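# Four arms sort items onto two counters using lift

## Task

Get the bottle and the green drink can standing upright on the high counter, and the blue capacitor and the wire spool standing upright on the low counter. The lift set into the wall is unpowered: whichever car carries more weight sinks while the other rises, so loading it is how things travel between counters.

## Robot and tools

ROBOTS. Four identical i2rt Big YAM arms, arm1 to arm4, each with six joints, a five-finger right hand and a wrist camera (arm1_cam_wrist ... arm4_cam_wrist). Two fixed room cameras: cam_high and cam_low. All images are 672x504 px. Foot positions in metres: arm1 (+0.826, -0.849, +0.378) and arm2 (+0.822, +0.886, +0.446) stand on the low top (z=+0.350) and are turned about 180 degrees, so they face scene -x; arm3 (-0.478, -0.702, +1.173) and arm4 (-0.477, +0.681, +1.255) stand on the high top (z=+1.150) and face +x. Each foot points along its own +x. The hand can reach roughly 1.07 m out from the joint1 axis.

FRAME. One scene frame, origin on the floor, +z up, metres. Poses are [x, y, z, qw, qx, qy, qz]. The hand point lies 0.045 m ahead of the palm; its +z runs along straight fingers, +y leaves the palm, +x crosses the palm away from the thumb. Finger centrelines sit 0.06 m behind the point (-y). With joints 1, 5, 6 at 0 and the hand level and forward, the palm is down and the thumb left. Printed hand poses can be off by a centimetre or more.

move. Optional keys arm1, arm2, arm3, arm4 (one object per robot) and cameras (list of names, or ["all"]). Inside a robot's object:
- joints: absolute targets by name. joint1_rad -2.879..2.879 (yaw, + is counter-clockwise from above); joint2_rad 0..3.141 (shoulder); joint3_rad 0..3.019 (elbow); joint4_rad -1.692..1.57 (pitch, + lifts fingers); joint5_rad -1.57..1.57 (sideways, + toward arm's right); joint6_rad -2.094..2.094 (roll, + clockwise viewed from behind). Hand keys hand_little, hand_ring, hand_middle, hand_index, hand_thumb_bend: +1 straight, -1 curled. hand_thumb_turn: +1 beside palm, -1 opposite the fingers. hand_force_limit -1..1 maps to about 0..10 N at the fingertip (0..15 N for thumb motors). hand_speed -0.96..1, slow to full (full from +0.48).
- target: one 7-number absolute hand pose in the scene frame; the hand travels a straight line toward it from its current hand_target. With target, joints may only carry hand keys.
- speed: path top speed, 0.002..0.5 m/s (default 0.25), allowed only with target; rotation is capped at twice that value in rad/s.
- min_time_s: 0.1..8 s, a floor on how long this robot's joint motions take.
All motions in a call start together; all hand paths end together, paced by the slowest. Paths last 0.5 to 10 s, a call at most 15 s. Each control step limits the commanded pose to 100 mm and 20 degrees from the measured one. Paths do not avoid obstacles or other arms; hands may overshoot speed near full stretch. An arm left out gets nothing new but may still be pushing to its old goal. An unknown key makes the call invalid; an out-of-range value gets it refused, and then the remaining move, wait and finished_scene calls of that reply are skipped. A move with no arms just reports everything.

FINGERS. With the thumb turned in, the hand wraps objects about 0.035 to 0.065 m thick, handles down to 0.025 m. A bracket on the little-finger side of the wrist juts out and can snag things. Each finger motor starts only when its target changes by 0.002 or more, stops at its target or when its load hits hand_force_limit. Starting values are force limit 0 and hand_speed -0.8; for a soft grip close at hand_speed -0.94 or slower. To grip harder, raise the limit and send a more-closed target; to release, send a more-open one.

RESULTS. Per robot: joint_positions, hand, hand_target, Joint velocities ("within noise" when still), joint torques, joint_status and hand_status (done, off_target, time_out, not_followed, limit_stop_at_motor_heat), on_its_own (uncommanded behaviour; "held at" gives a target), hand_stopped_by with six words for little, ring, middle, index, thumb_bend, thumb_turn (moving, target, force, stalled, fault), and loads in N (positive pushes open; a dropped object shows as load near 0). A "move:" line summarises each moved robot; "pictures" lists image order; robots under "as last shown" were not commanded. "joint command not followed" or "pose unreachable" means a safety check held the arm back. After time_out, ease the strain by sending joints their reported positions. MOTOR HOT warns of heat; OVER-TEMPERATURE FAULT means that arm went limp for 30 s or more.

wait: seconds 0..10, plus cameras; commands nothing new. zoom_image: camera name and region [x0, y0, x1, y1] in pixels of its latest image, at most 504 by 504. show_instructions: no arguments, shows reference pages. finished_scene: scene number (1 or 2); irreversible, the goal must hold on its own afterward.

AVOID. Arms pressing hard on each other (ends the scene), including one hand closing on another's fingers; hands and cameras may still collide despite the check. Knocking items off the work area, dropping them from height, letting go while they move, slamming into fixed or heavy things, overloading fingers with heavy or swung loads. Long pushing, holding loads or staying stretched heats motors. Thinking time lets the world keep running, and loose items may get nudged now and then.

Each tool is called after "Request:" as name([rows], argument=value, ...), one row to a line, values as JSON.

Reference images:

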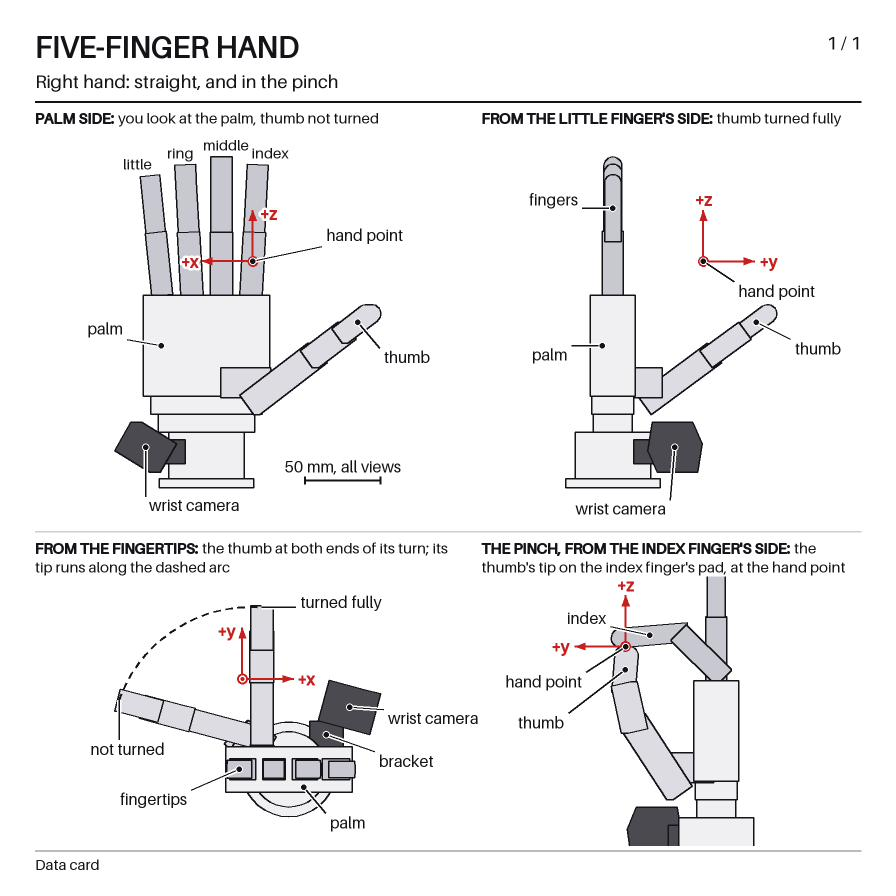

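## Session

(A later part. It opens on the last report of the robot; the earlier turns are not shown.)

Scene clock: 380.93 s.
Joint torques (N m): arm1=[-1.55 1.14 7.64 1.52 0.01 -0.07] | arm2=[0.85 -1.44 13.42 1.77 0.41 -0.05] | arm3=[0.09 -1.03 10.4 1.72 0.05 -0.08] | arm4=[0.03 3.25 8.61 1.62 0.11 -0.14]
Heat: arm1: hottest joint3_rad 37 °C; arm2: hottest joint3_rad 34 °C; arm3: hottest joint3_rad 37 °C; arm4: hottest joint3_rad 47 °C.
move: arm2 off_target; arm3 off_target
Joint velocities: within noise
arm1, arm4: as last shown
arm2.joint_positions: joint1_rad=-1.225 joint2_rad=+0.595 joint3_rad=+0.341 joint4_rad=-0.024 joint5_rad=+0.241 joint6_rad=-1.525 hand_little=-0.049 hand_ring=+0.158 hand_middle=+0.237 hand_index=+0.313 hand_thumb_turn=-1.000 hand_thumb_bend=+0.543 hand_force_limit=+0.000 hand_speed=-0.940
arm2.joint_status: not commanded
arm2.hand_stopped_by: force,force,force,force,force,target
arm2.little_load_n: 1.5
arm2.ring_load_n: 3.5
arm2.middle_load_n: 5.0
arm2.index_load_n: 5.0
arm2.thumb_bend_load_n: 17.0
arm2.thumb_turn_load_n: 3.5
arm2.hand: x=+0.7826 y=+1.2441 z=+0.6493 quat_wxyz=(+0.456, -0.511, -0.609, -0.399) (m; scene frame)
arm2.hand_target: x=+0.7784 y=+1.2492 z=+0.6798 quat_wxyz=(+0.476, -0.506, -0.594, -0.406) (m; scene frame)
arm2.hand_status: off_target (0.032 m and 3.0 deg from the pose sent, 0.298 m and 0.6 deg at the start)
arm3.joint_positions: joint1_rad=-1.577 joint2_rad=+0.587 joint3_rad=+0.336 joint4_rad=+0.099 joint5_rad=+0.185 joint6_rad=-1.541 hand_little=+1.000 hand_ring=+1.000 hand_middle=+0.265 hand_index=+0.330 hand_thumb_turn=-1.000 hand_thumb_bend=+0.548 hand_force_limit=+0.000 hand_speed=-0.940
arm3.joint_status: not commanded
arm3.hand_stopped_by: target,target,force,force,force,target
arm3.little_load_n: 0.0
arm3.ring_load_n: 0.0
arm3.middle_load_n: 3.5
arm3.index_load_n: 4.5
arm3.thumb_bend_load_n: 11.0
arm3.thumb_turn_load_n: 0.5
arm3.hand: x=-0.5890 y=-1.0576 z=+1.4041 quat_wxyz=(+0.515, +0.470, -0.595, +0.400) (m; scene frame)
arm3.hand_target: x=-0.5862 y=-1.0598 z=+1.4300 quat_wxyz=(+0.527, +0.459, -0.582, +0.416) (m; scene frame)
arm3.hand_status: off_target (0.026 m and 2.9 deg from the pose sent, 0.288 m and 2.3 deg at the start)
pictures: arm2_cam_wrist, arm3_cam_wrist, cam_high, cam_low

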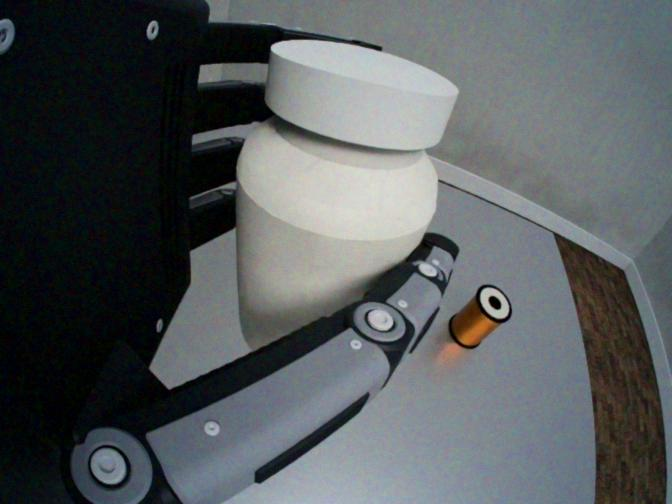

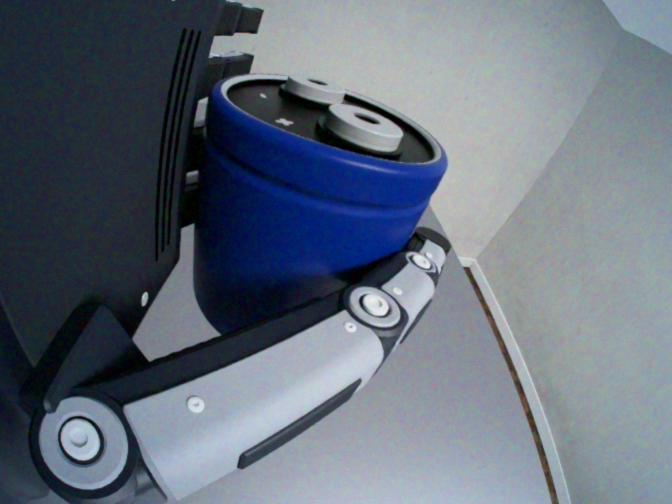

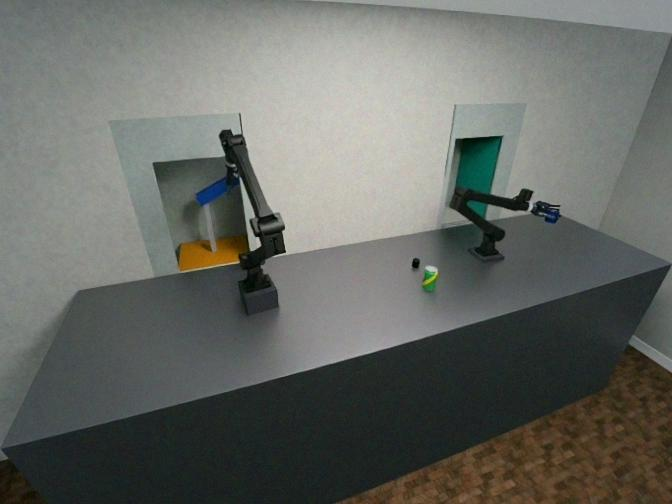

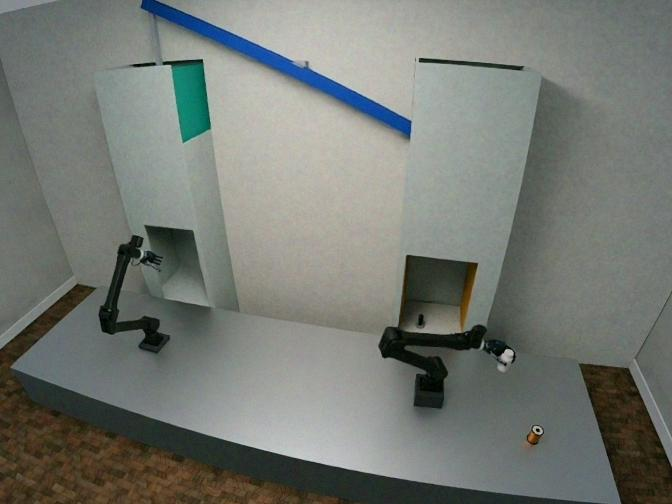

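Request:
move(arm2={"joints": {"joint1_rad": 0.06}, "min_time_s": 3}, arm3={"joints": {"joint1_rad": -0.577}, "min_time_s": 3}, cameras=["all"])

Scene clock: 388.90 s.
Joint torques (N m): arm1=[-1.49 1.14 7.64 1.5 0.01 -0.07] | arm2=[0.79 -1.55 13.42 1.61 0.32 -0.03] | arm3=[-0.15 -1.73 10.39 1.69 0.01 -0.08] | arm4=[-0.21 3.25 8.57 1.62 0.11 -0.15]
Heat: arm1: hottest joint3_rad 37 °C; arm2: hottest joint3_rad 40 °C; arm3: hottest joint3_rad 37 °C; arm4: hottest joint3_rad 47 °C.
move: arm2 done; arm3 done
Joint velocities: within noise
arm1, arm4: as last shown
arm1.thumb_bend_load_n: -0.5
arm2.joint_positions: joint1_rad=+0.053 joint2_rad=+0.594 joint3_rad=+0.341 joint4_rad=-0.024 joint5_rad=+0.244 joint6_rad=-1.524 hand_little=-0.049 hand_ring=+0.158 hand_middle=+0.237 hand_index=+0.313 hand_thumb_turn=-1.000 hand_thumb_bend=+0.543 hand_force_limit=+0.000 hand_speed=-0.940
arm2.joint_status: all done
arm2.hand_stopped_by: force,force,force,force,force,target
arm2.little_load_n: 2.0
arm2.ring_load_n: 3.0
arm2.middle_load_n: 4.5
arm2.index_load_n: 5.0
arm2.thumb_bend_load_n: 17.0
arm2.thumb_turn_load_n: 3.5
arm2.hand: x=+0.4678 y=+0.9508 z=+0.6495 quat_wxyz=(+0.604, -0.048, -0.794, -0.050) (m; scene frame)
arm2.hand_target: x=+0.4614 y=+0.9479 z=+0.6799 quat_wxyz=(+0.624, -0.052, -0.778, -0.043) (m; scene frame)
arm2.hand_status: not commanded
arm3.joint_positions: joint1_rad=-0.584 joint2_rad=+0.587 joint3_rad=+0.336 joint4_rad=+0.099 joint5_rad=+0.187 joint6_rad=-1.541 hand_little=+1.000 hand_ring=+1.000 hand_middle=+0.265 hand_index=+0.330 hand_thumb_turn=-1.000 hand_thumb_bend=+0.548 hand_force_limit=+0.000 hand_speed=-0.940
arm3.joint_status: all done
arm3.hand_stopped_by: target,target,force,force,force,target
arm3.little_load_n: 0.5
arm3.ring_load_n: 0.0
arm3.middle_load_n: 3.5
arm3.index_load_n: 4.5
arm3.thumb_bend_load_n: 11.0
arm3.thumb_turn_load_n: 0.5
arm3.hand: x=-0.2406 y=-0.9918 z=+1.4009 quat_wxyz=(+0.260, +0.698, -0.302, +0.595) (m; scene frame)
arm3.hand_target: x=-0.2375 y=-0.9912 z=+1.4267 quat_wxyz=(+0.263, +0.683, -0.296, +0.614) (m; scene frame)
arm3.hand_status: not commanded
arm4.thumb_turn_load_n: 0.5
pictures: arm1_cam_wrist, arm2_cam_wrist, arm3_cam_wrist, arm4_cam_wrist, cam_high, cam_low

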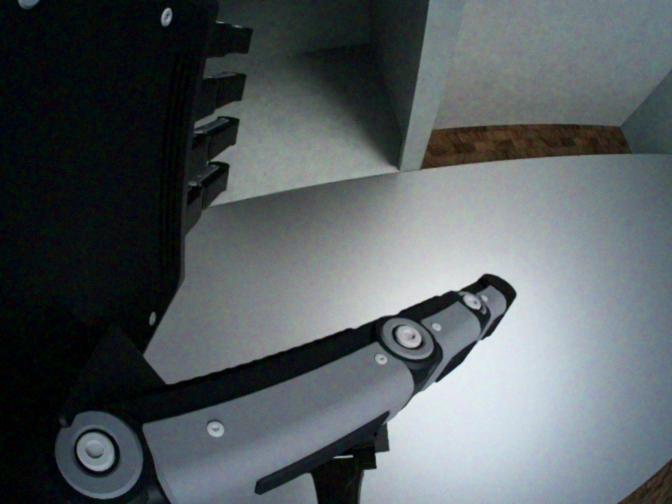

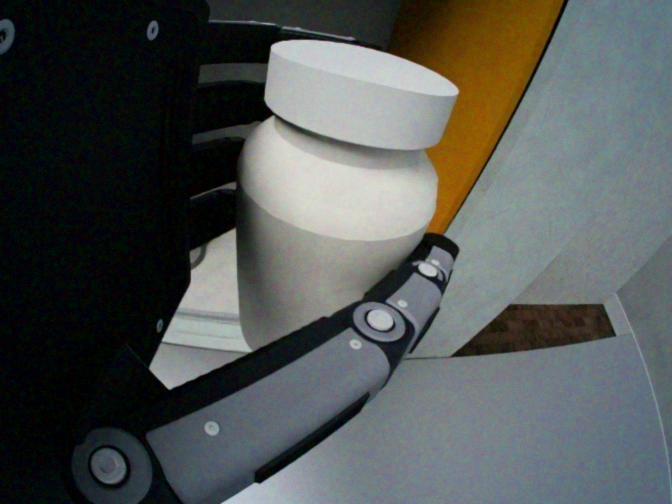

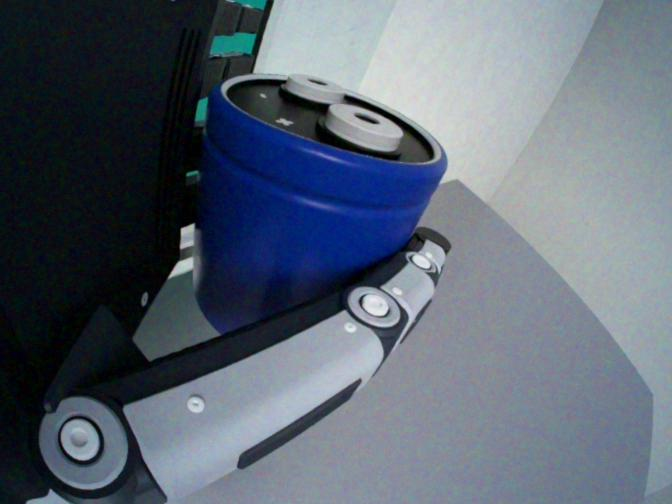

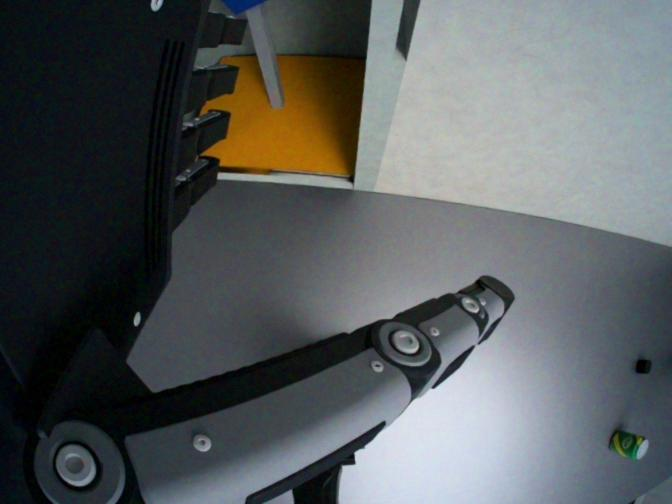

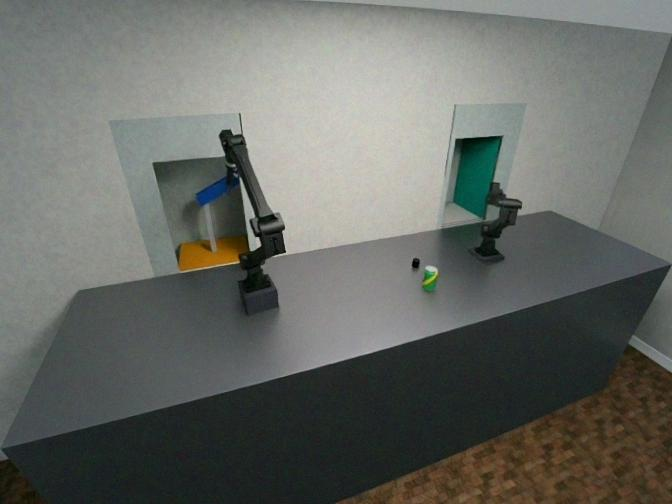

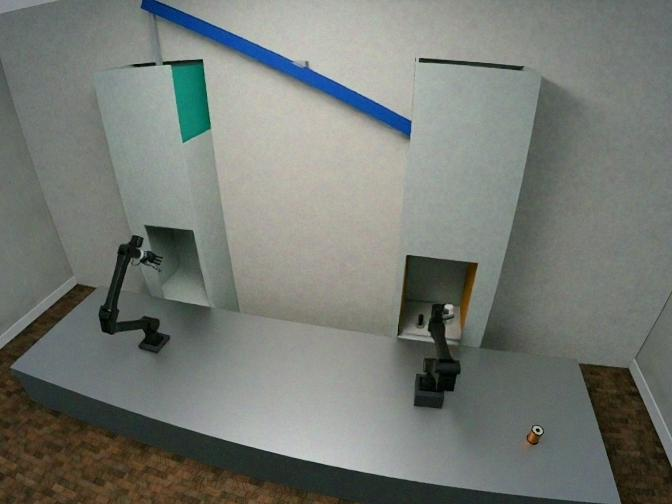

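Request:
move(arm2={"target": [0.24, 0.975, 0.53, -0.644, 0.0287, 0.7641, 0.0242], "speed": 0.15}, arm3={"target": [-0.17, -0.925, 1.37, 0.1774, 0.7032, -0.1884, 0.6622], "speed": 0.12}, cameras=["all"])

Scene clock: 421.07 s.
Joint torques (N m): arm1=[-1.49 1.14 7.62 1.52 0.01 -0.07] | arm2=[-0.5 -9.41 8.32 3.25 -0.01 -0.33] | arm3=[-0.09 0.26 7.99 3.62 -0.11 -0.28] | arm4=[0.26 3.31 8.58 1.68 0.13 -0.16]
Heat: arm1: hottest joint3_rad 37 °C; arm2: hottest joint3_rad 52 °C; arm3: hottest joint3_rad 41 °C; arm4: hottest joint3_rad 48 °C.
move: arm2 off_target; arm3 off_target
Joint velocities: within noise
arm1, arm4: as last shown
arm1.thumb_bend_load_n: 0.0
arm2.joint_positions: joint1_rad=-0.088 joint2_rad=+1.705 joint3_rad=+0.609 joint4_rad=+0.865 joint5_rad=+0.041 joint6_rad=-1.542 hand_little=-0.049 hand_ring=+0.158 hand_middle=+0.237 hand_index=+0.313 hand_thumb_turn=-1.000 hand_thumb_bend=+0.543 hand_force_limit=+0.000 hand_speed=-0.940
arm2.joint_status: not commanded
arm2.hand_stopped_by: force,force,force,force,force,target
arm2.little_load_n: 1.5
arm2.ring_load_n: 3.0
arm2.middle_load_n: 4.5
arm2.index_load_n: 5.0
arm2.thumb_bend_load_n: 17.0
arm2.thumb_turn_load_n: 3.5
arm2.hand: x=+0.2591 y=+0.9703 z=+0.5120 quat_wxyz=(+0.622, -0.035, -0.782, -0.017) (m; scene frame)
arm2.hand_target: x=+0.2414 y=+0.9748 z=+0.5301 quat_wxyz=(+0.643, -0.028, -0.765, -0.025) (m; scene frame)
arm2.hand_status: off_target (0.027 m and 3.5 deg from the pose sent, 0.258 m and 6.8 deg at the start)
arm3.joint_positions: joint1_rad=-0.372 joint2_rad=+0.684 joint3_rad=+0.201 joint4_rad=+0.383 joint5_rad=+0.113 joint6_rad=-1.541 hand_little=+1.000 hand_ring=+1.000 hand_middle=+0.265 hand_index=+0.330 hand_thumb_turn=-1.000 hand_thumb_bend=+0.548 hand_force_limit=+0.000 hand_speed=-0.940
arm3.joint_status: not commanded
arm3.hand_stopped_by: target,target,force,force,force,target
arm3.little_load_n: 0.0
arm3.ring_load_n: 0.0
arm3.middle_load_n: 3.5
arm3.index_load_n: 4.5
arm3.thumb_bend_load_n: 11.0
arm3.thumb_turn_load_n: 0.5
arm3.hand: x=-0.1753 y=-0.9252 z=+1.3551 quat_wxyz=(+0.170, +0.717, -0.202, +0.645) (m; scene frame)
arm3.hand_target: x=-0.1704 y=-0.9248 z=+1.3696 quat_wxyz=(+0.177, +0.704, -0.188, +0.661) (m; scene frame)
arm3.hand_status: off_target (0.016 m and 3.1 deg from the pose sent, 0.102 m and 17.9 deg at the start)
arm4.thumb_turn_load_n: 0.0
pictures: arm1_cam_wrist, arm2_cam_wrist, arm3_cam_wrist, arm4_cam_wrist, cam_high, cam_low

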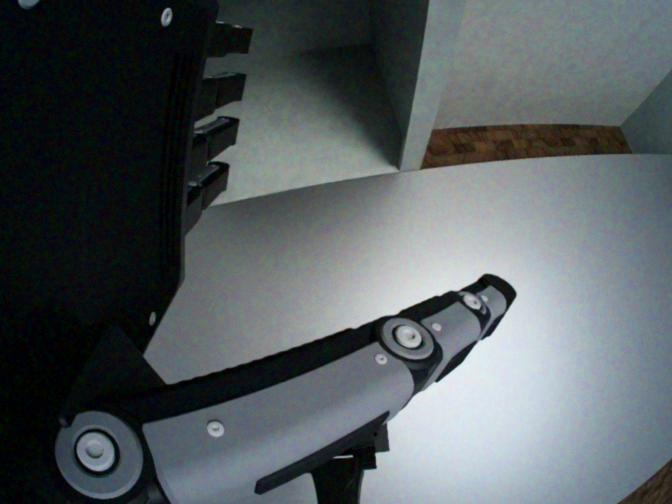

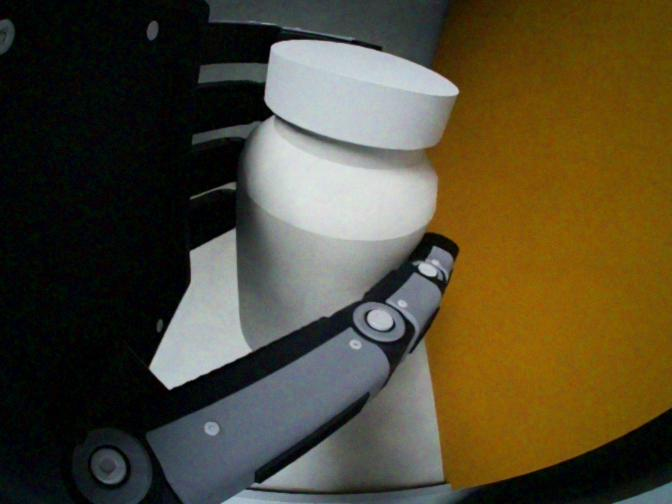

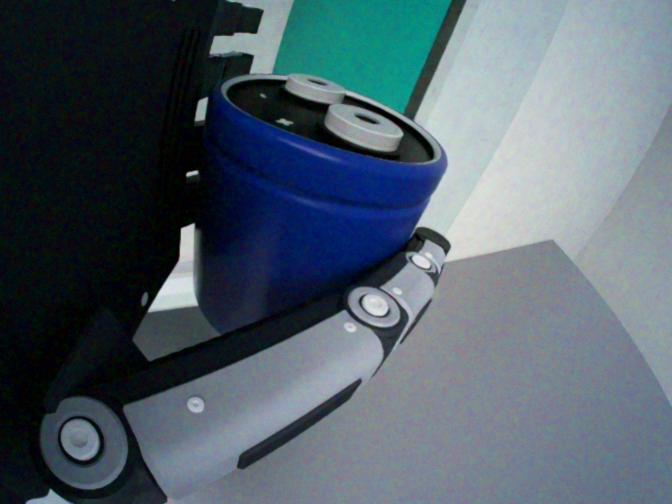

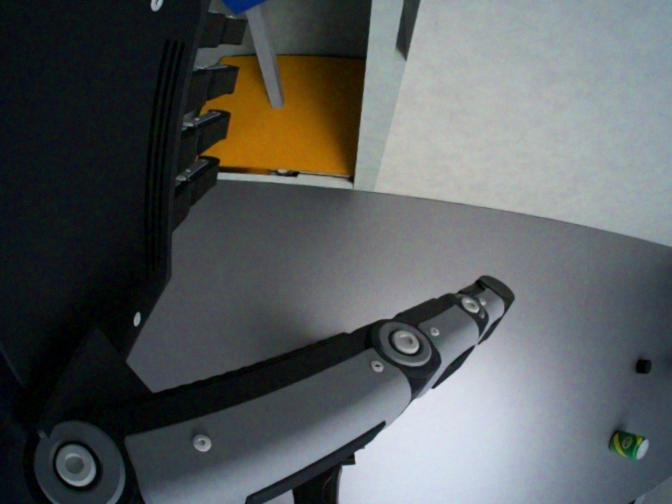

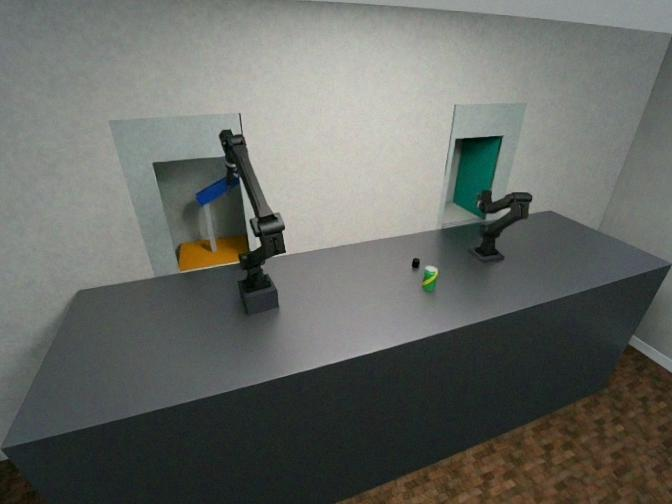

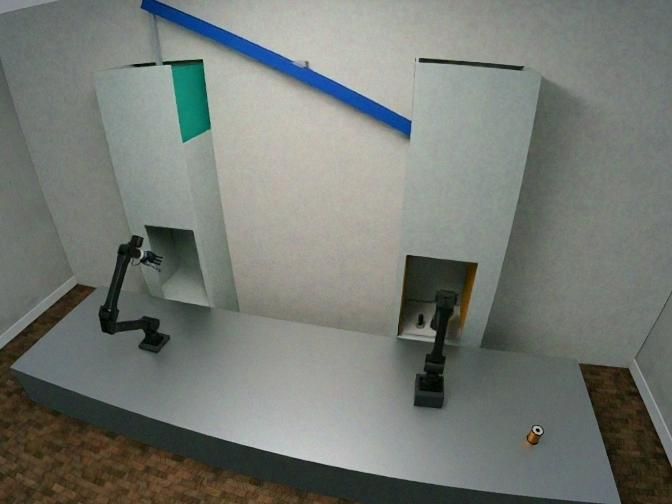

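Request:
move(arm2={"target": [0.125, 0.985, 0.465, -0.6592, 0.0282, 0.7511, 0.0247], "speed": 0.12}, cameras=["arm2_cam_wrist", "cam_low"])

Request:
zoom_image(camera="cam_low", region=[380, 240, 500, 360])

Scene clock: 432.17 s.
Joint torques (N m): arm1=[-1.49 1.08 7.62 1.51 0.01 -0.07] | arm2=[-0.5 -13.63 8.02 3.19 -0.02 -0.33] | arm3=[-0.09 0.03 8.01 3.59 -0.11 -0.28] | arm4=[-0.03 3.31 8.61 1.7 0.14 -0.16]
Heat: arm1: hottest joint3_rad 37 °C; arm2: hottest joint3_rad 49 °C; arm3: hottest joint3_rad 42 °C; arm4: hottest joint3_rad 48 °C.
move: arm2 off_target
Joint velocities: within noise
arm1, arm3, arm4: as last shown
arm2.joint_positions: joint1_rad=-0.098 joint2_rad=+2.074 joint3_rad=+0.948 joint4_rad=+0.942 joint5_rad=+0.030 joint6_rad=-1.544 hand_little=-0.049 hand_ring=+0.158 hand_middle=+0.237 hand_index=+0.313 hand_thumb_turn=-1.000 hand_thumb_bend=+0.543 hand_force_limit=+0.000 hand_speed=-0.940
arm2.joint_status: not commanded
arm2.hand_stopped_by: force,force,force,force,force,target
arm2.little_load_n: 1.5
arm2.ring_load_n: 3.5
arm2.middle_load_n: 4.5
arm2.index_load_n: 5.0
arm2.thumb_bend_load_n: 17.0
arm2.thumb_turn_load_n: 3.5
arm2.hand: x=+0.1411 y=+0.9793 z=+0.4517 quat_wxyz=(+0.640, -0.035, -0.768, -0.017) (m; scene frame)
arm2.hand_target: x=+0.1259 y=+0.9849 z=+0.4655 quat_wxyz=(+0.659, -0.028, -0.751, -0.025) (m; scene frame)
arm2.hand_status: off_target (0.022 m and 3.2 deg from the pose sent, 0.143 m and 5.7 deg at the start)
arm3.index_load_n: 5.0
arm3.hand_target: x=-0.1704 y=-0.9248 z=+1.3696 quat_wxyz=(+0.177, +0.705, -0.188, +0.661) (m; scene frame)
pictures: arm2_cam_wrist, cam_low

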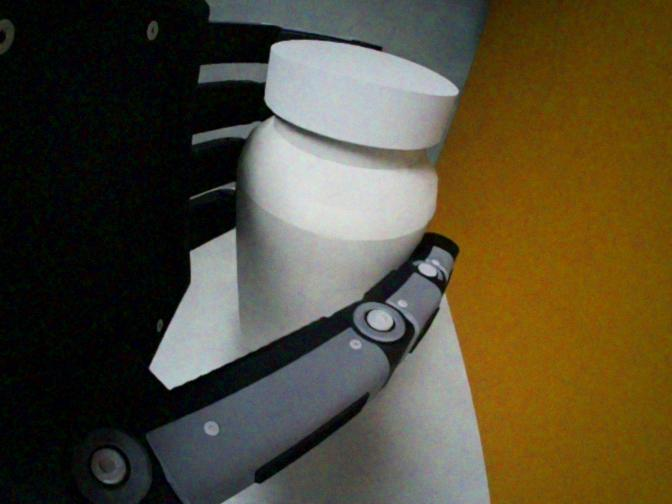

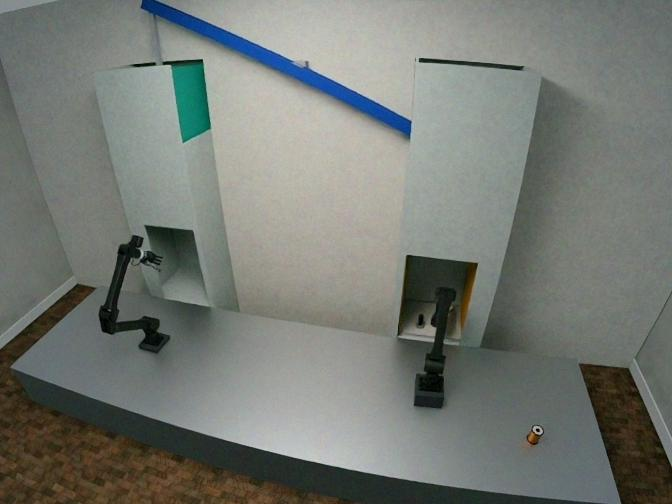

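Scaled by 4.200 from the camera's 672x504 image, which has a finer 960x720 frame.

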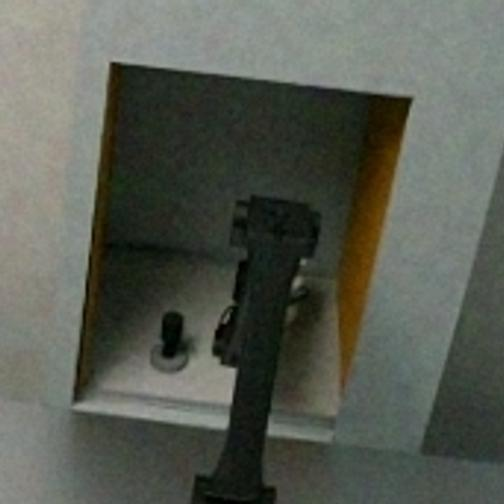

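Request:
move(arm2={"target": [0.125, 0.985, 0.428, -0.6592, 0.0282, 0.7511, 0.0247], "speed": 0.06}, cameras=["arm2_cam_wrist"])

Scene clock: 436.87 s.
Joint torques (N m): arm1=[-1.49 1.14 7.62 1.52 0.01 -0.07] | arm2=[-0.5 -14.04 7.19 3.26 0 -0.34] | arm3=[-0.09 0.09 8.01 3.6 -0.11 -0.28] | arm4=[0.15 3.14 8.55 1.7 0.11 -0.15]
Heat: arm1: hottest joint3_rad 37 °C; arm2: hottest joint3_rad 48 °C; arm3: hottest joint3_rad 43 °C; arm4: hottest joint3_rad 48 °C.
move: arm2 off_target
Joint velocities: within noise
arm1, arm3, arm4: as last shown
arm2.joint_positions: joint1_rad=-0.098 joint2_rad=+2.170 joint3_rad=+0.969 joint4_rad=+1.017 joint5_rad=+0.030 joint6_rad=-1.544 hand_little=-0.049 hand_ring=+0.158 hand_middle=+0.237 hand_index=+0.313 hand_thumb_turn=-1.000 hand_thumb_bend=+0.543 hand_force_limit=+0.000 hand_speed=-0.940
arm2.joint_status: not commanded
arm2.hand_stopped_by: force,force,force,force,force,target
arm2.little_load_n: 1.5
arm2.ring_load_n: 3.0
arm2.middle_load_n: 4.5
arm2.index_load_n: 5.0
arm2.thumb_bend_load_n: 17.0
arm2.thumb_turn_load_n: 3.5
arm2.hand: x=+0.1398 y=+0.9794 z=+0.4159 quat_wxyz=(+0.640, -0.035, -0.767, -0.017) (m; scene frame)
arm2.hand_target: x=+0.1259 y=+0.9849 z=+0.4284 quat_wxyz=(+0.659, -0.029, -0.751, -0.025) (m; scene frame)
arm2.hand_status: off_target (0.020 m and 3.1 deg from the pose sent, 0.029 m and 3.2 deg at the start)
arm4.thumb_turn_load_n: 0.5
pictures: arm2_cam_wrist

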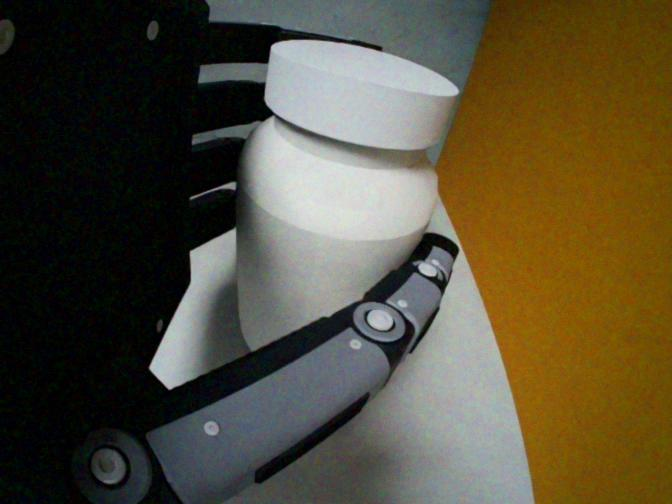

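Request:
move(arm2={"target": [0.125, 0.985, 0.421, -0.6592, 0.0282, 0.7511, 0.0247], "speed": 0.03})

Request:
move(arm2={"target": [0.125, 0.985, 0.416, -0.6592, 0.0282, 0.7511, 0.0247], "speed": 0.03})

Request:
move(arm2={"target": [0.125, 0.985, 0.411, -0.6592, 0.0282, 0.7511, 0.0247], "speed": 0.03}, cameras=["arm2_cam_wrist"])

Scene clock: 440.77 s.
Joint torques (N m): arm1=[-1.44 1.08 7.62 1.5 0.01 -0.07] | arm2=[-0.5 -13.92 7.1 3.26 0 -0.33] | arm3=[-0.09 0.09 8.01 3.59 -0.11 -0.28] | arm4=[0.26 3.19 8.55 1.72 0.15 -0.15]
Heat: arm1: hottest joint3_rad 37 °C; arm2: hottest joint3_rad 47 °C; arm3: hottest joint3_rad 43 °C; arm4: hottest joint3_rad 48 °C.
move: arm2 off_target
Joint velocities: within noise
arm1, arm3, arm4: as last shown
arm2.joint_positions: joint1_rad=-0.098 joint2_rad=+2.186 joint3_rad=+0.974 joint4_rad=+1.030 joint5_rad=+0.030 joint6_rad=-1.545 hand_little=-0.049 hand_ring=+0.158 hand_middle=+0.237 hand_index=+0.313 hand_thumb_turn=-1.000 hand_thumb_bend=+0.543 hand_force_limit=+0.000 hand_speed=-0.940
arm2.joint_status: not commanded
arm2.hand_stopped_by: force,force,force,force,force,target
arm2.little_load_n: 1.5
arm2.ring_load_n: 3.0
arm2.middle_load_n: 4.5
arm2.index_load_n: 4.5
arm2.thumb_bend_load_n: 17.0
arm2.thumb_turn_load_n: 3.5
arm2.hand: x=+0.1394 y=+0.9795 z=+0.4103 quat_wxyz=(+0.640, -0.035, -0.767, -0.017) (m; scene frame)
arm2.hand_target: x=+0.1260 y=+0.9849 z=+0.4210 quat_wxyz=(+0.658, -0.028, -0.752, -0.025) (m; scene frame)
arm2.hand_status: off_target (0.019 m and 3.1 deg from the pose sent, 0.017 m and 3.1 deg at the start)
arm3.index_load_n: 4.5
pictures: none

Scene clock: 441.73 s.
Joint torques (N m): arm1=[-1.55 1.14 7.61 1.51 0.01 -0.07] | arm2=[-0.56 -13.8 6.98 3.15 -0.02 -0.3] | arm3=[-0.09 0.09 8.01 3.59 -0.11 -0.28] | arm4=[-0.09 3.14 8.65 1.65 0.11 -0.17]
Heat: arm1: hottest joint3_rad 37 °C; arm2: hottest joint3_rad 47 °C; arm3: hottest joint3_rad 43 °C; arm4: hottest joint3_rad 48 °C.
move: arm2 off_target
Joint velocities: within noise
arm1.joint_positions: joint1_rad=+0.011 joint2_rad=+0.634 joint3_rad=+1.391 joint4_rad=-1.542 joint5_rad=-0.004 joint6_rad=-1.196 hand_little=+1.000 hand_ring=+1.000 hand_middle=+1.000 hand_index=+1.000 hand_thumb_turn=-1.000 hand_thumb_bend=+1.000 hand_force_limit=+0.000 hand_speed=+0.000
arm1.joint_status: not commanded
arm1.hand_stopped_by: target,target,target,target,target,target
arm1.little_load_n: 0.0
arm1.ring_load_n: 0.0
arm1.middle_load_n: 0.0
arm1.index_load_n: 0.0
arm1.thumb_bend_load_n: 0.0
arm1.thumb_turn_load_n: 0.0
arm1.hand: x=+0.6454 y=-0.7996 z=+0.8276 quat_wxyz=(-0.384, +0.184, +0.902, -0.068) (m; scene frame)
arm1.hand_target: x=+0.6463 y=-0.7977 z=+0.8355 quat_wxyz=(-0.394, +0.188, +0.897, -0.068) (m; scene frame)
arm1.hand_status: not commanded
arm2.joint_positions: joint1_rad=-0.098 joint2_rad=+2.195 joint3_rad=+0.979 joint4_rad=+1.043 joint5_rad=+0.030 joint6_rad=-1.547 hand_little=-0.049 hand_ring=+0.158 hand_middle=+0.237 hand_index=+0.313 hand_thumb_turn=-1.000 hand_thumb_bend=+0.543 hand_force_limit=+0.000 hand_speed=-0.940
arm2.joint_status: not commanded
arm2.hand_stopped_by: force,force,force,force,force,target
arm2.little_load_n: 2.0
arm2.ring_load_n: 3.5
arm2.middle_load_n: 4.5
arm2.index_load_n: 4.5
arm2.thumb_bend_load_n: 17.5
arm2.thumb_turn_load_n: 3.0
arm2.hand: x=+0.1375 y=+0.9796 z=+0.4102 quat_wxyz=(+0.644, -0.034, -0.764, -0.018) (m; scene frame)
arm2.hand_target: x=+0.1256 y=+0.9849 z=+0.4165 quat_wxyz=(+0.659, -0.029, -0.751, -0.025) (m; scene frame)
arm2.hand_status: off_target (0.015 m and 2.5 deg from the pose sent, 0.016 m and 3.1 deg at the start)
arm3: as last shown
arm3.little_load_n: -0.5
arm3.middle_load_n: 4.0
arm3.index_load_n: 5.0
arm4.joint_positions: joint1_rad=+0.092 joint2_rad=+0.611 joint3_rad=+1.337 joint4_rad=-1.541 joint5_rad=-0.004 joint6_rad=-1.197 hand_little=+1.000 hand_ring=+1.000 hand_middle=+1.000 hand_index=+1.000 hand_thumb_turn=-1.000 hand_thumb_bend=+1.000 hand_force_limit=+0.000 hand_speed=+0.000
arm4.joint_status: not commanded
arm4.hand_stopped_by: target,target,target,target,target,target
arm4.little_load_n: 0.0
arm4.ring_load_n: 0.0
arm4.middle_load_n: 0.0
arm4.index_load_n: 0.0
arm4.thumb_bend_load_n: 0.0
arm4.thumb_turn_load_n: 0.0
arm4.hand: x=-0.2935 y=+0.6789 z=+1.6839 quat_wxyz=(-0.106, +0.925, -0.073, +0.358) (m; scene frame)
arm4.hand_target: x=-0.2930 y=+0.6806 z=+1.6938 quat_wxyz=(-0.110, +0.920, -0.069, +0.369) (m; scene frame)
arm4.hand_status: not commanded
pictures: none

Scene clock: 442.70 s.
Joint torques (N m): arm1=[-1.49 1.08 7.62 1.5 0.01 -0.07] | arm2=[-0.56 -13.33 6.83 3.02 -0.03 -0.27] | arm3=[-0.15 0.09 8.01 3.59 -0.11 -0.28] | arm4=[0.09 3.49 8.54 1.72 0.11 -0.16]
Heat: arm1: hottest joint3_rad 37 °C; arm2: hottest joint3_rad 47 °C; arm3: hottest joint3_rad 43 °C; arm4: hottest joint3_rad 48 °C.
move: arm2 off_target
Joint velocities: within noise
arm1, arm3, arm4: as last shown
arm1.ring_load_n: 0.5
arm2.joint_positions: joint1_rad=-0.098 joint2_rad=+2.204 joint3_rad=+0.985 joint4_rad=+1.057 joint5_rad=+0.038 joint6_rad=-1.551 hand_little=-0.049 hand_ring=+0.158 hand_middle=+0.237 hand_index=+0.313 hand_thumb_turn=-1.000 hand_thumb_bend=+0.543 hand_force_limit=+0.000 hand_speed=-0.940
arm2.joint_status: not commanded
arm2.hand_stopped_by: force,force,force,force,force,target
arm2.little_load_n: 2.5
arm2.ring_load_n: 3.5
arm2.middle_load_n: 4.5
arm2.index_load_n: 4.0
arm2.thumb_bend_load_n: 17.0
arm2.thumb_turn_load_n: 2.5
arm2.hand: x=+0.1360 y=+0.9813 z=+0.4102 quat_wxyz=(+0.648, -0.035, -0.760, -0.022) (m; scene frame)
arm2.hand_target: x=+0.1261 y=+0.9864 z=+0.4111 quat_wxyz=(+0.659, -0.031, -0.751, -0.028) (m; scene frame)
arm2.hand_status: off_target (0.012 m and 1.9 deg from the pose sent, 0.014 m and 2.5 deg at the start)
arm3.little_load_n: 0.0
arm4.thumb_turn_load_n: 0.5
pictures: arm2_cam_wrist

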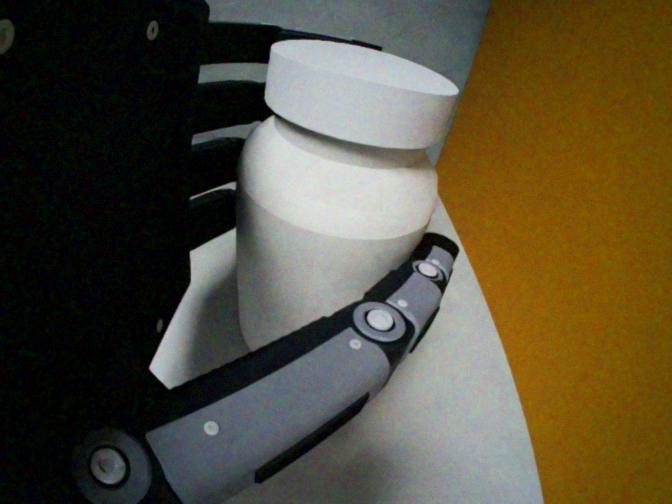

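Request:
move(arm2={"target": [0.125, 0.985, 0.418, -0.6592, 0.0282, 0.7511, 0.0247], "speed": 0.03, "joints": {"hand_speed": -0.9}})

Request:
move(arm2={"joints": {"hand_thumb_bend": 0.7, "hand_speed": -0.85}}, cameras=["arm2_cam_wrist"])

Request:
move(arm2={"joints": {"hand_thumb_bend": 1.0, "hand_index": 1.0, "hand_middle": 1.0, "hand_ring": 1.0, "hand_little": 1.0, "hand_speed": -0.7}}, cameras=["arm2_cam_wrist", "cam_low"])

Scene clock: 451.33 s.
Joint torques (N m): arm1=[-1.55 1.14 7.64 1.51 0.01 -0.07] | arm2=[-0.5 -14.68 6.49 2.54 -0.07 -0.26] | arm3=[-0.09 0.09 8.01 3.59 -0.11 -0.28] | arm4=[-0.09 3.02 8.59 1.77 0.13 -0.15]
Heat: arm1: hottest joint3_rad 37 °C; arm2: hottest joint3_rad 45 °C; arm3: hottest joint3_rad 43 °C; arm4: hottest joint3_rad 48 °C.
move: arm2 off_target
Joint velocities: within noise
arm1, arm3, arm4: as last shown
arm1.ring_load_n: 0.0
arm2.joint_positions: joint1_rad=-0.098 joint2_rad=+2.204 joint3_rad=+0.985 joint4_rad=+1.057 joint5_rad=+0.032 joint6_rad=-1.551 hand_little=-0.049 hand_ring=+0.158 hand_middle=+0.237 hand_index=+0.313 hand_thumb_turn=-1.000 hand_thumb_bend=+0.543 hand_force_limit=+0.000 hand_speed=-0.900
arm2.joint_status: all done
arm2.hand_stopped_by: force,force,force,force,force,target
arm2.little_load_n: 2.5
arm2.ring_load_n: 3.0
arm2.middle_load_n: 4.5
arm2.index_load_n: 4.0
arm2.thumb_bend_load_n: 17.0
arm2.thumb_turn_load_n: 2.5
arm2.hand: x=+0.1355 y=+0.9802 z=+0.4102 quat_wxyz=(+0.648, -0.033, -0.761, -0.020) (m; scene frame)
arm2.hand_target: x=+0.1255 y=+0.9851 z=+0.4182 quat_wxyz=(+0.659, -0.028, -0.751, -0.025) (m; scene frame)
arm2.hand_status: off_target (0.014 m and 1.8 deg from the pose sent, 0.014 m and 1.9 deg at the start)
arm3.index_load_n: 4.5
pictures: none

Scene clock: 452.57 s.
Joint torques (N m): arm1=[-1.49 1.08 7.62 1.51 0.01 -0.07] | arm2=[-0.5 -14.68 6.49 2.54 0.03 -0.27] | arm3=[-0.09 0.09 7.99 3.59 -0.11 -0.28] | arm4=[-0.03 3.31 8.58 1.69 0.13 -0.14]
Heat: arm1: hottest joint3_rad 37 °C; arm2: hottest joint3_rad 45 °C; arm3: hottest joint3_rad 43 °C; arm4: hottest joint3_rad 48 °C.
move: arm2 done
Joint velocities: within noise
arm1, arm3, arm4: as last shown
arm2.joint_positions: joint1_rad=-0.099 joint2_rad=+2.204 joint3_rad=+0.985 joint4_rad=+1.057 joint5_rad=+0.021 joint6_rad=-1.551 hand_little=-0.050 hand_ring=+0.158 hand_middle=+0.236 hand_index=+0.313 hand_thumb_turn=-1.000 hand_thumb_bend=+0.700 hand_force_limit=+0.000 hand_speed=-0.850
arm2.joint_status: all done
arm2.hand_stopped_by: force,force,force,force,target,target
arm2.little_load_n: 0.5
arm2.ring_load_n: 0.0
arm2.middle_load_n: 0.0
arm2.index_load_n: 0.5
arm2.thumb_bend_load_n: 0.0
arm2.thumb_turn_load_n: 0.0
arm2.hand: x=+0.1348 y=+0.9784 z=+0.4101 quat_wxyz=(+0.648, -0.030, -0.761, -0.016) (m; scene frame)
arm2.hand_target: x=+0.1249 y=+0.9836 z=+0.4181 quat_wxyz=(+0.659, -0.026, -0.751, -0.022) (m; scene frame)
arm2.hand_status: not commanded
arm3.index_load_n: 5.0
arm4.thumb_turn_load_n: 0.0
pictures: arm2_cam_wrist

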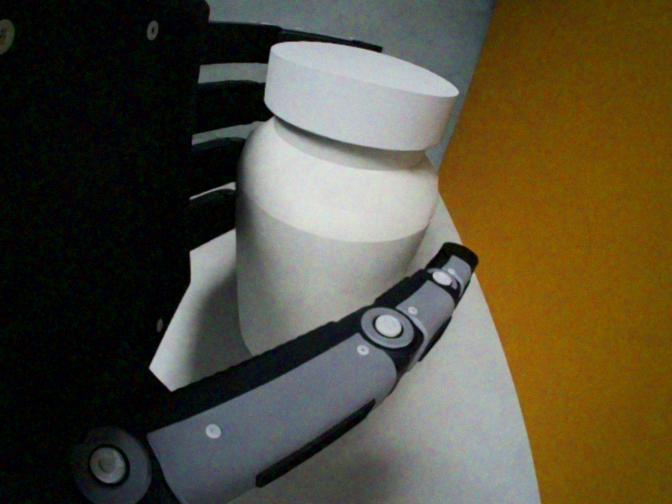

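Scene clock: 454.30 s.
Joint torques (N m): arm1=[-1.44 1.14 7.62 1.52 0.01 -0.07] | arm2=[-0.5 -14.74 6.5 2.54 0.02 -0.25] | arm3=[-0.15 0.09 7.99 3.59 -0.11 -0.28] | arm4=[-0.03 3.43 8.59 1.57 0.12 -0.17]
Heat: arm1: hottest joint3_rad 37 °C; arm2: hottest joint3_rad 45 °C; arm3: hottest joint3_rad 43 °C; arm4: hottest joint3_rad 48 °C.
move: arm2 done
Joint velocities: within noise
arm1, arm4: as last shown
arm2.joint_positions: joint1_rad=-0.099 joint2_rad=+2.204 joint3_rad=+0.985 joint4_rad=+1.057 joint5_rad=+0.021 joint6_rad=-1.553 hand_little=+1.000 hand_ring=+1.000 hand_middle=+1.000 hand_index=+1.000 hand_thumb_turn=-1.000 hand_thumb_bend=+1.000 hand_force_limit=+0.000 hand_speed=-0.700
arm2.joint_status: all done
arm2.hand_stopped_by: target,target,target,target,target,target
arm2.little_load_n: 0.0
arm2.ring_load_n: 0.0
arm2.middle_load_n: 0.0
arm2.index_load_n: 0.0
arm2.thumb_bend_load_n: 0.0
arm2.thumb_turn_load_n: 0.5
arm2.hand: x=+0.1348 y=+0.9784 z=+0.4102 quat_wxyz=(+0.648, -0.029, -0.761, -0.016) (m; scene frame)
arm2.hand_target: x=+0.1249 y=+0.9836 z=+0.4182 quat_wxyz=(+0.659, -0.025, -0.751, -0.022) (m; scene frame)
arm2.hand_status: not commanded
arm3.joint_positions: joint1_rad=-0.372 joint2_rad=+0.684 joint3_rad=+0.201 joint4_rad=+0.383 joint5_rad=+0.113 joint6_rad=-1.541 hand_little=+1.000 hand_ring=+1.000 hand_middle=+0.265 hand_index=+0.330 hand_thumb_turn=-1.000 hand_thumb_bend=+0.548 hand_force_limit=+0.000 hand_speed=-0.940
arm3.joint_status: not commanded
arm3.hand_stopped_by: target,target,force,force,force,target
arm3.little_load_n: -0.5
arm3.ring_load_n: 0.0
arm3.middle_load_n: 3.5
arm3.index_load_n: 4.5
arm3.thumb_bend_load_n: 11.0
arm3.thumb_turn_load_n: 0.5
arm3.hand: x=-0.1753 y=-0.9252 z=+1.3551 quat_wxyz=(+0.170, +0.717, -0.202, +0.645) (m; scene frame)
arm3.hand_target: x=-0.1704 y=-0.9248 z=+1.3696 quat_wxyz=(+0.177, +0.705, -0.188, +0.661) (m; scene frame)
arm3.hand_status: not commanded
pictures: arm2_cam_wrist, cam_low

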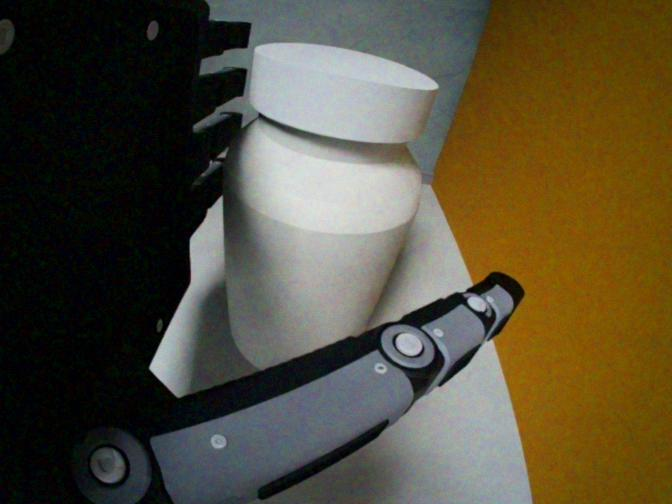

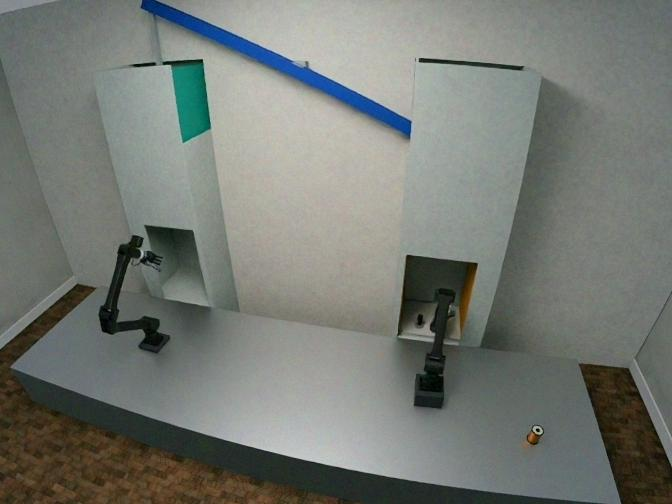

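Request:
move(arm2={"target": [0.37, 0.968, 0.42, -0.6592, 0.0282, 0.7511, 0.0247], "speed": 0.12}, arm3={"target": [0.0, -0.91, 1.33, 0.0909, 0.7114, -0.0936, 0.6904], "speed": 0.12}, cameras=["arm2_cam_wrist", "arm3_cam_wrist", "cam_low", "cam_high"])

Scene clock: 468.60 s.
Joint torques (N m): arm1=[-1.49 1.08 7.61 1.52 0.01 -0.07] | arm2=[0.79 -10.11 -0.03 2.89 0.32 -0.12] | arm3=[-0.09 -6.12 9.01 3.69 -0.19 -0.3] | arm4=[0.15 3.25 8.51 1.62 0.13 -0.16]
Heat: arm1: hottest joint3_rad 37 °C; arm2: hottest joint3_rad 42 °C; arm3: hottest joint3_rad 44 °C; arm4: hottest joint3_rad 48 °C.
move: arm2 off_target; arm3 off_target
Joint velocities: within noise
arm1, arm4: as last shown
arm2.joint_positions: joint1_rad=-0.092 joint2_rad=+2.081 joint3_rad=+0.340 joint4_rad=+1.530 joint5_rad=+0.046 joint6_rad=-1.553 hand_little=+1.000 hand_ring=+1.000 hand_middle=+1.000 hand_index=+1.000 hand_thumb_turn=-1.000 hand_thumb_bend=+1.000 hand_force_limit=+0.000 hand_speed=-0.700
arm2.joint_status: not commanded
arm2.hand_stopped_by: target,target,target,target,target,target
arm2.little_load_n: 0.5
arm2.ring_load_n: 0.0
arm2.middle_load_n: 0.0
arm2.index_load_n: 0.0
arm2.thumb_bend_load_n: 0.0
arm2.thumb_turn_load_n: 0.5
arm2.hand: x=+0.3710 y=+0.9702 z=+0.4115 quat_wxyz=(+0.629, -0.034, -0.776, -0.024) (m; scene frame)
arm2.hand_target: x=+0.3696 y=+0.9678 z=+0.4204 quat_wxyz=(+0.639, -0.033, -0.768, -0.023) (m; scene frame)
arm2.hand_status: off_target (0.009 m and 4.6 deg from the pose sent, 0.236 m and 1.9 deg at the start; a joint's target at an end of its range on 30 of 83 steps)
arm3.joint_positions: joint1_rad=-0.273 joint2_rad=+1.402 joint3_rad=+0.380 joint4_rad=+0.904 joint5_rad=-0.047 joint6_rad=-1.548 hand_little=+1.000 hand_ring=+1.000 hand_middle=+0.265 hand_index=+0.330 hand_thumb_turn=-1.000 hand_thumb_bend=+0.548 hand_force_limit=+0.000 hand_speed=-0.940
arm3.joint_status: not commanded
arm3.hand_stopped_by: target,target,force,force,force,target
arm3.little_load_n: 0.0
arm3.ring_load_n: 0.0
arm3.middle_load_n: 4.0
arm3.index_load_n: 5.0
arm3.thumb_bend_load_n: 11.0
arm3.thumb_turn_load_n: 0.5
arm3.hand: x=-0.0278 y=-0.9045 z=+1.2930 quat_wxyz=(+0.081, +0.742, -0.112, +0.655) (m; scene frame)
arm3.hand_target: x=-0.0033 y=-0.9087 z=+1.3307 quat_wxyz=(+0.092, +0.712, -0.094, +0.690) (m; scene frame)
arm3.hand_status: off_target (0.047 m and 5.9 deg from the pose sent, 0.178 m and 16.3 deg at the start)
arm4.thumb_turn_load_n: 0.5
pictures: arm2_cam_wrist, arm3_cam_wrist, cam_high, cam_low

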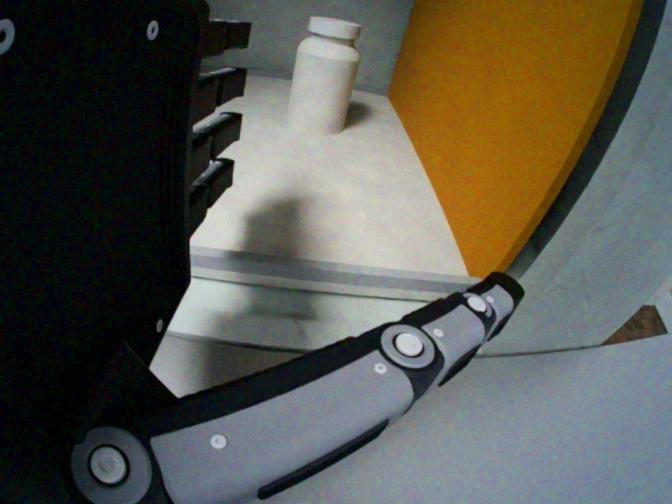

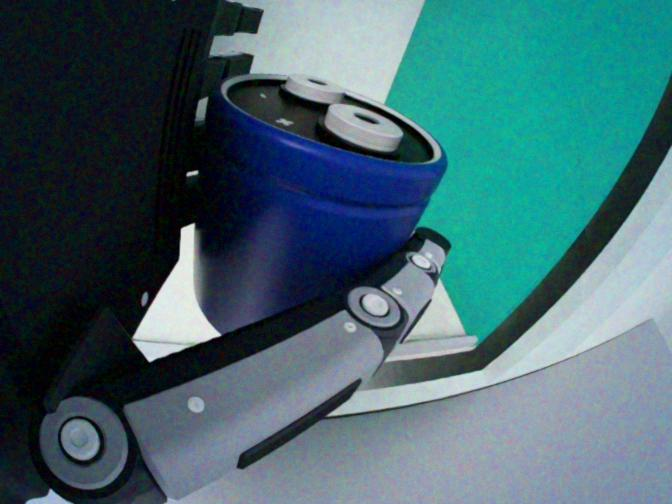

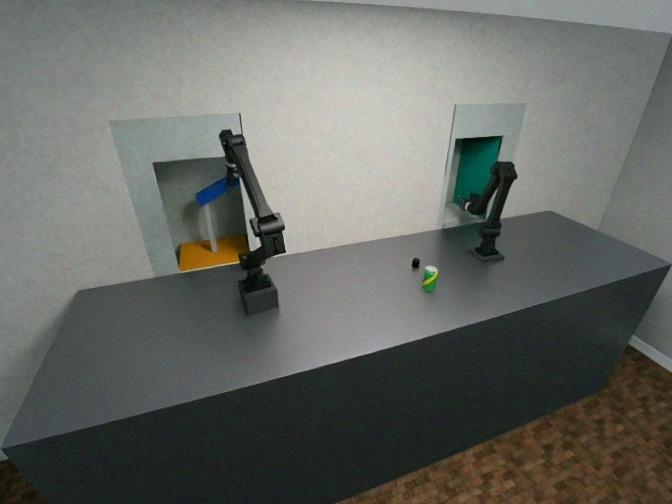

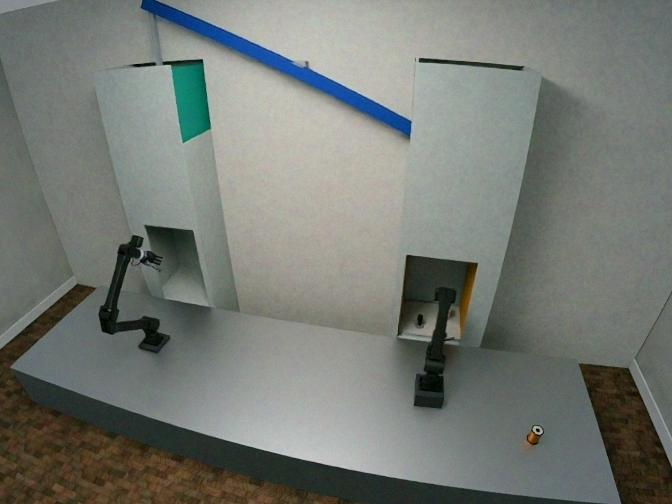

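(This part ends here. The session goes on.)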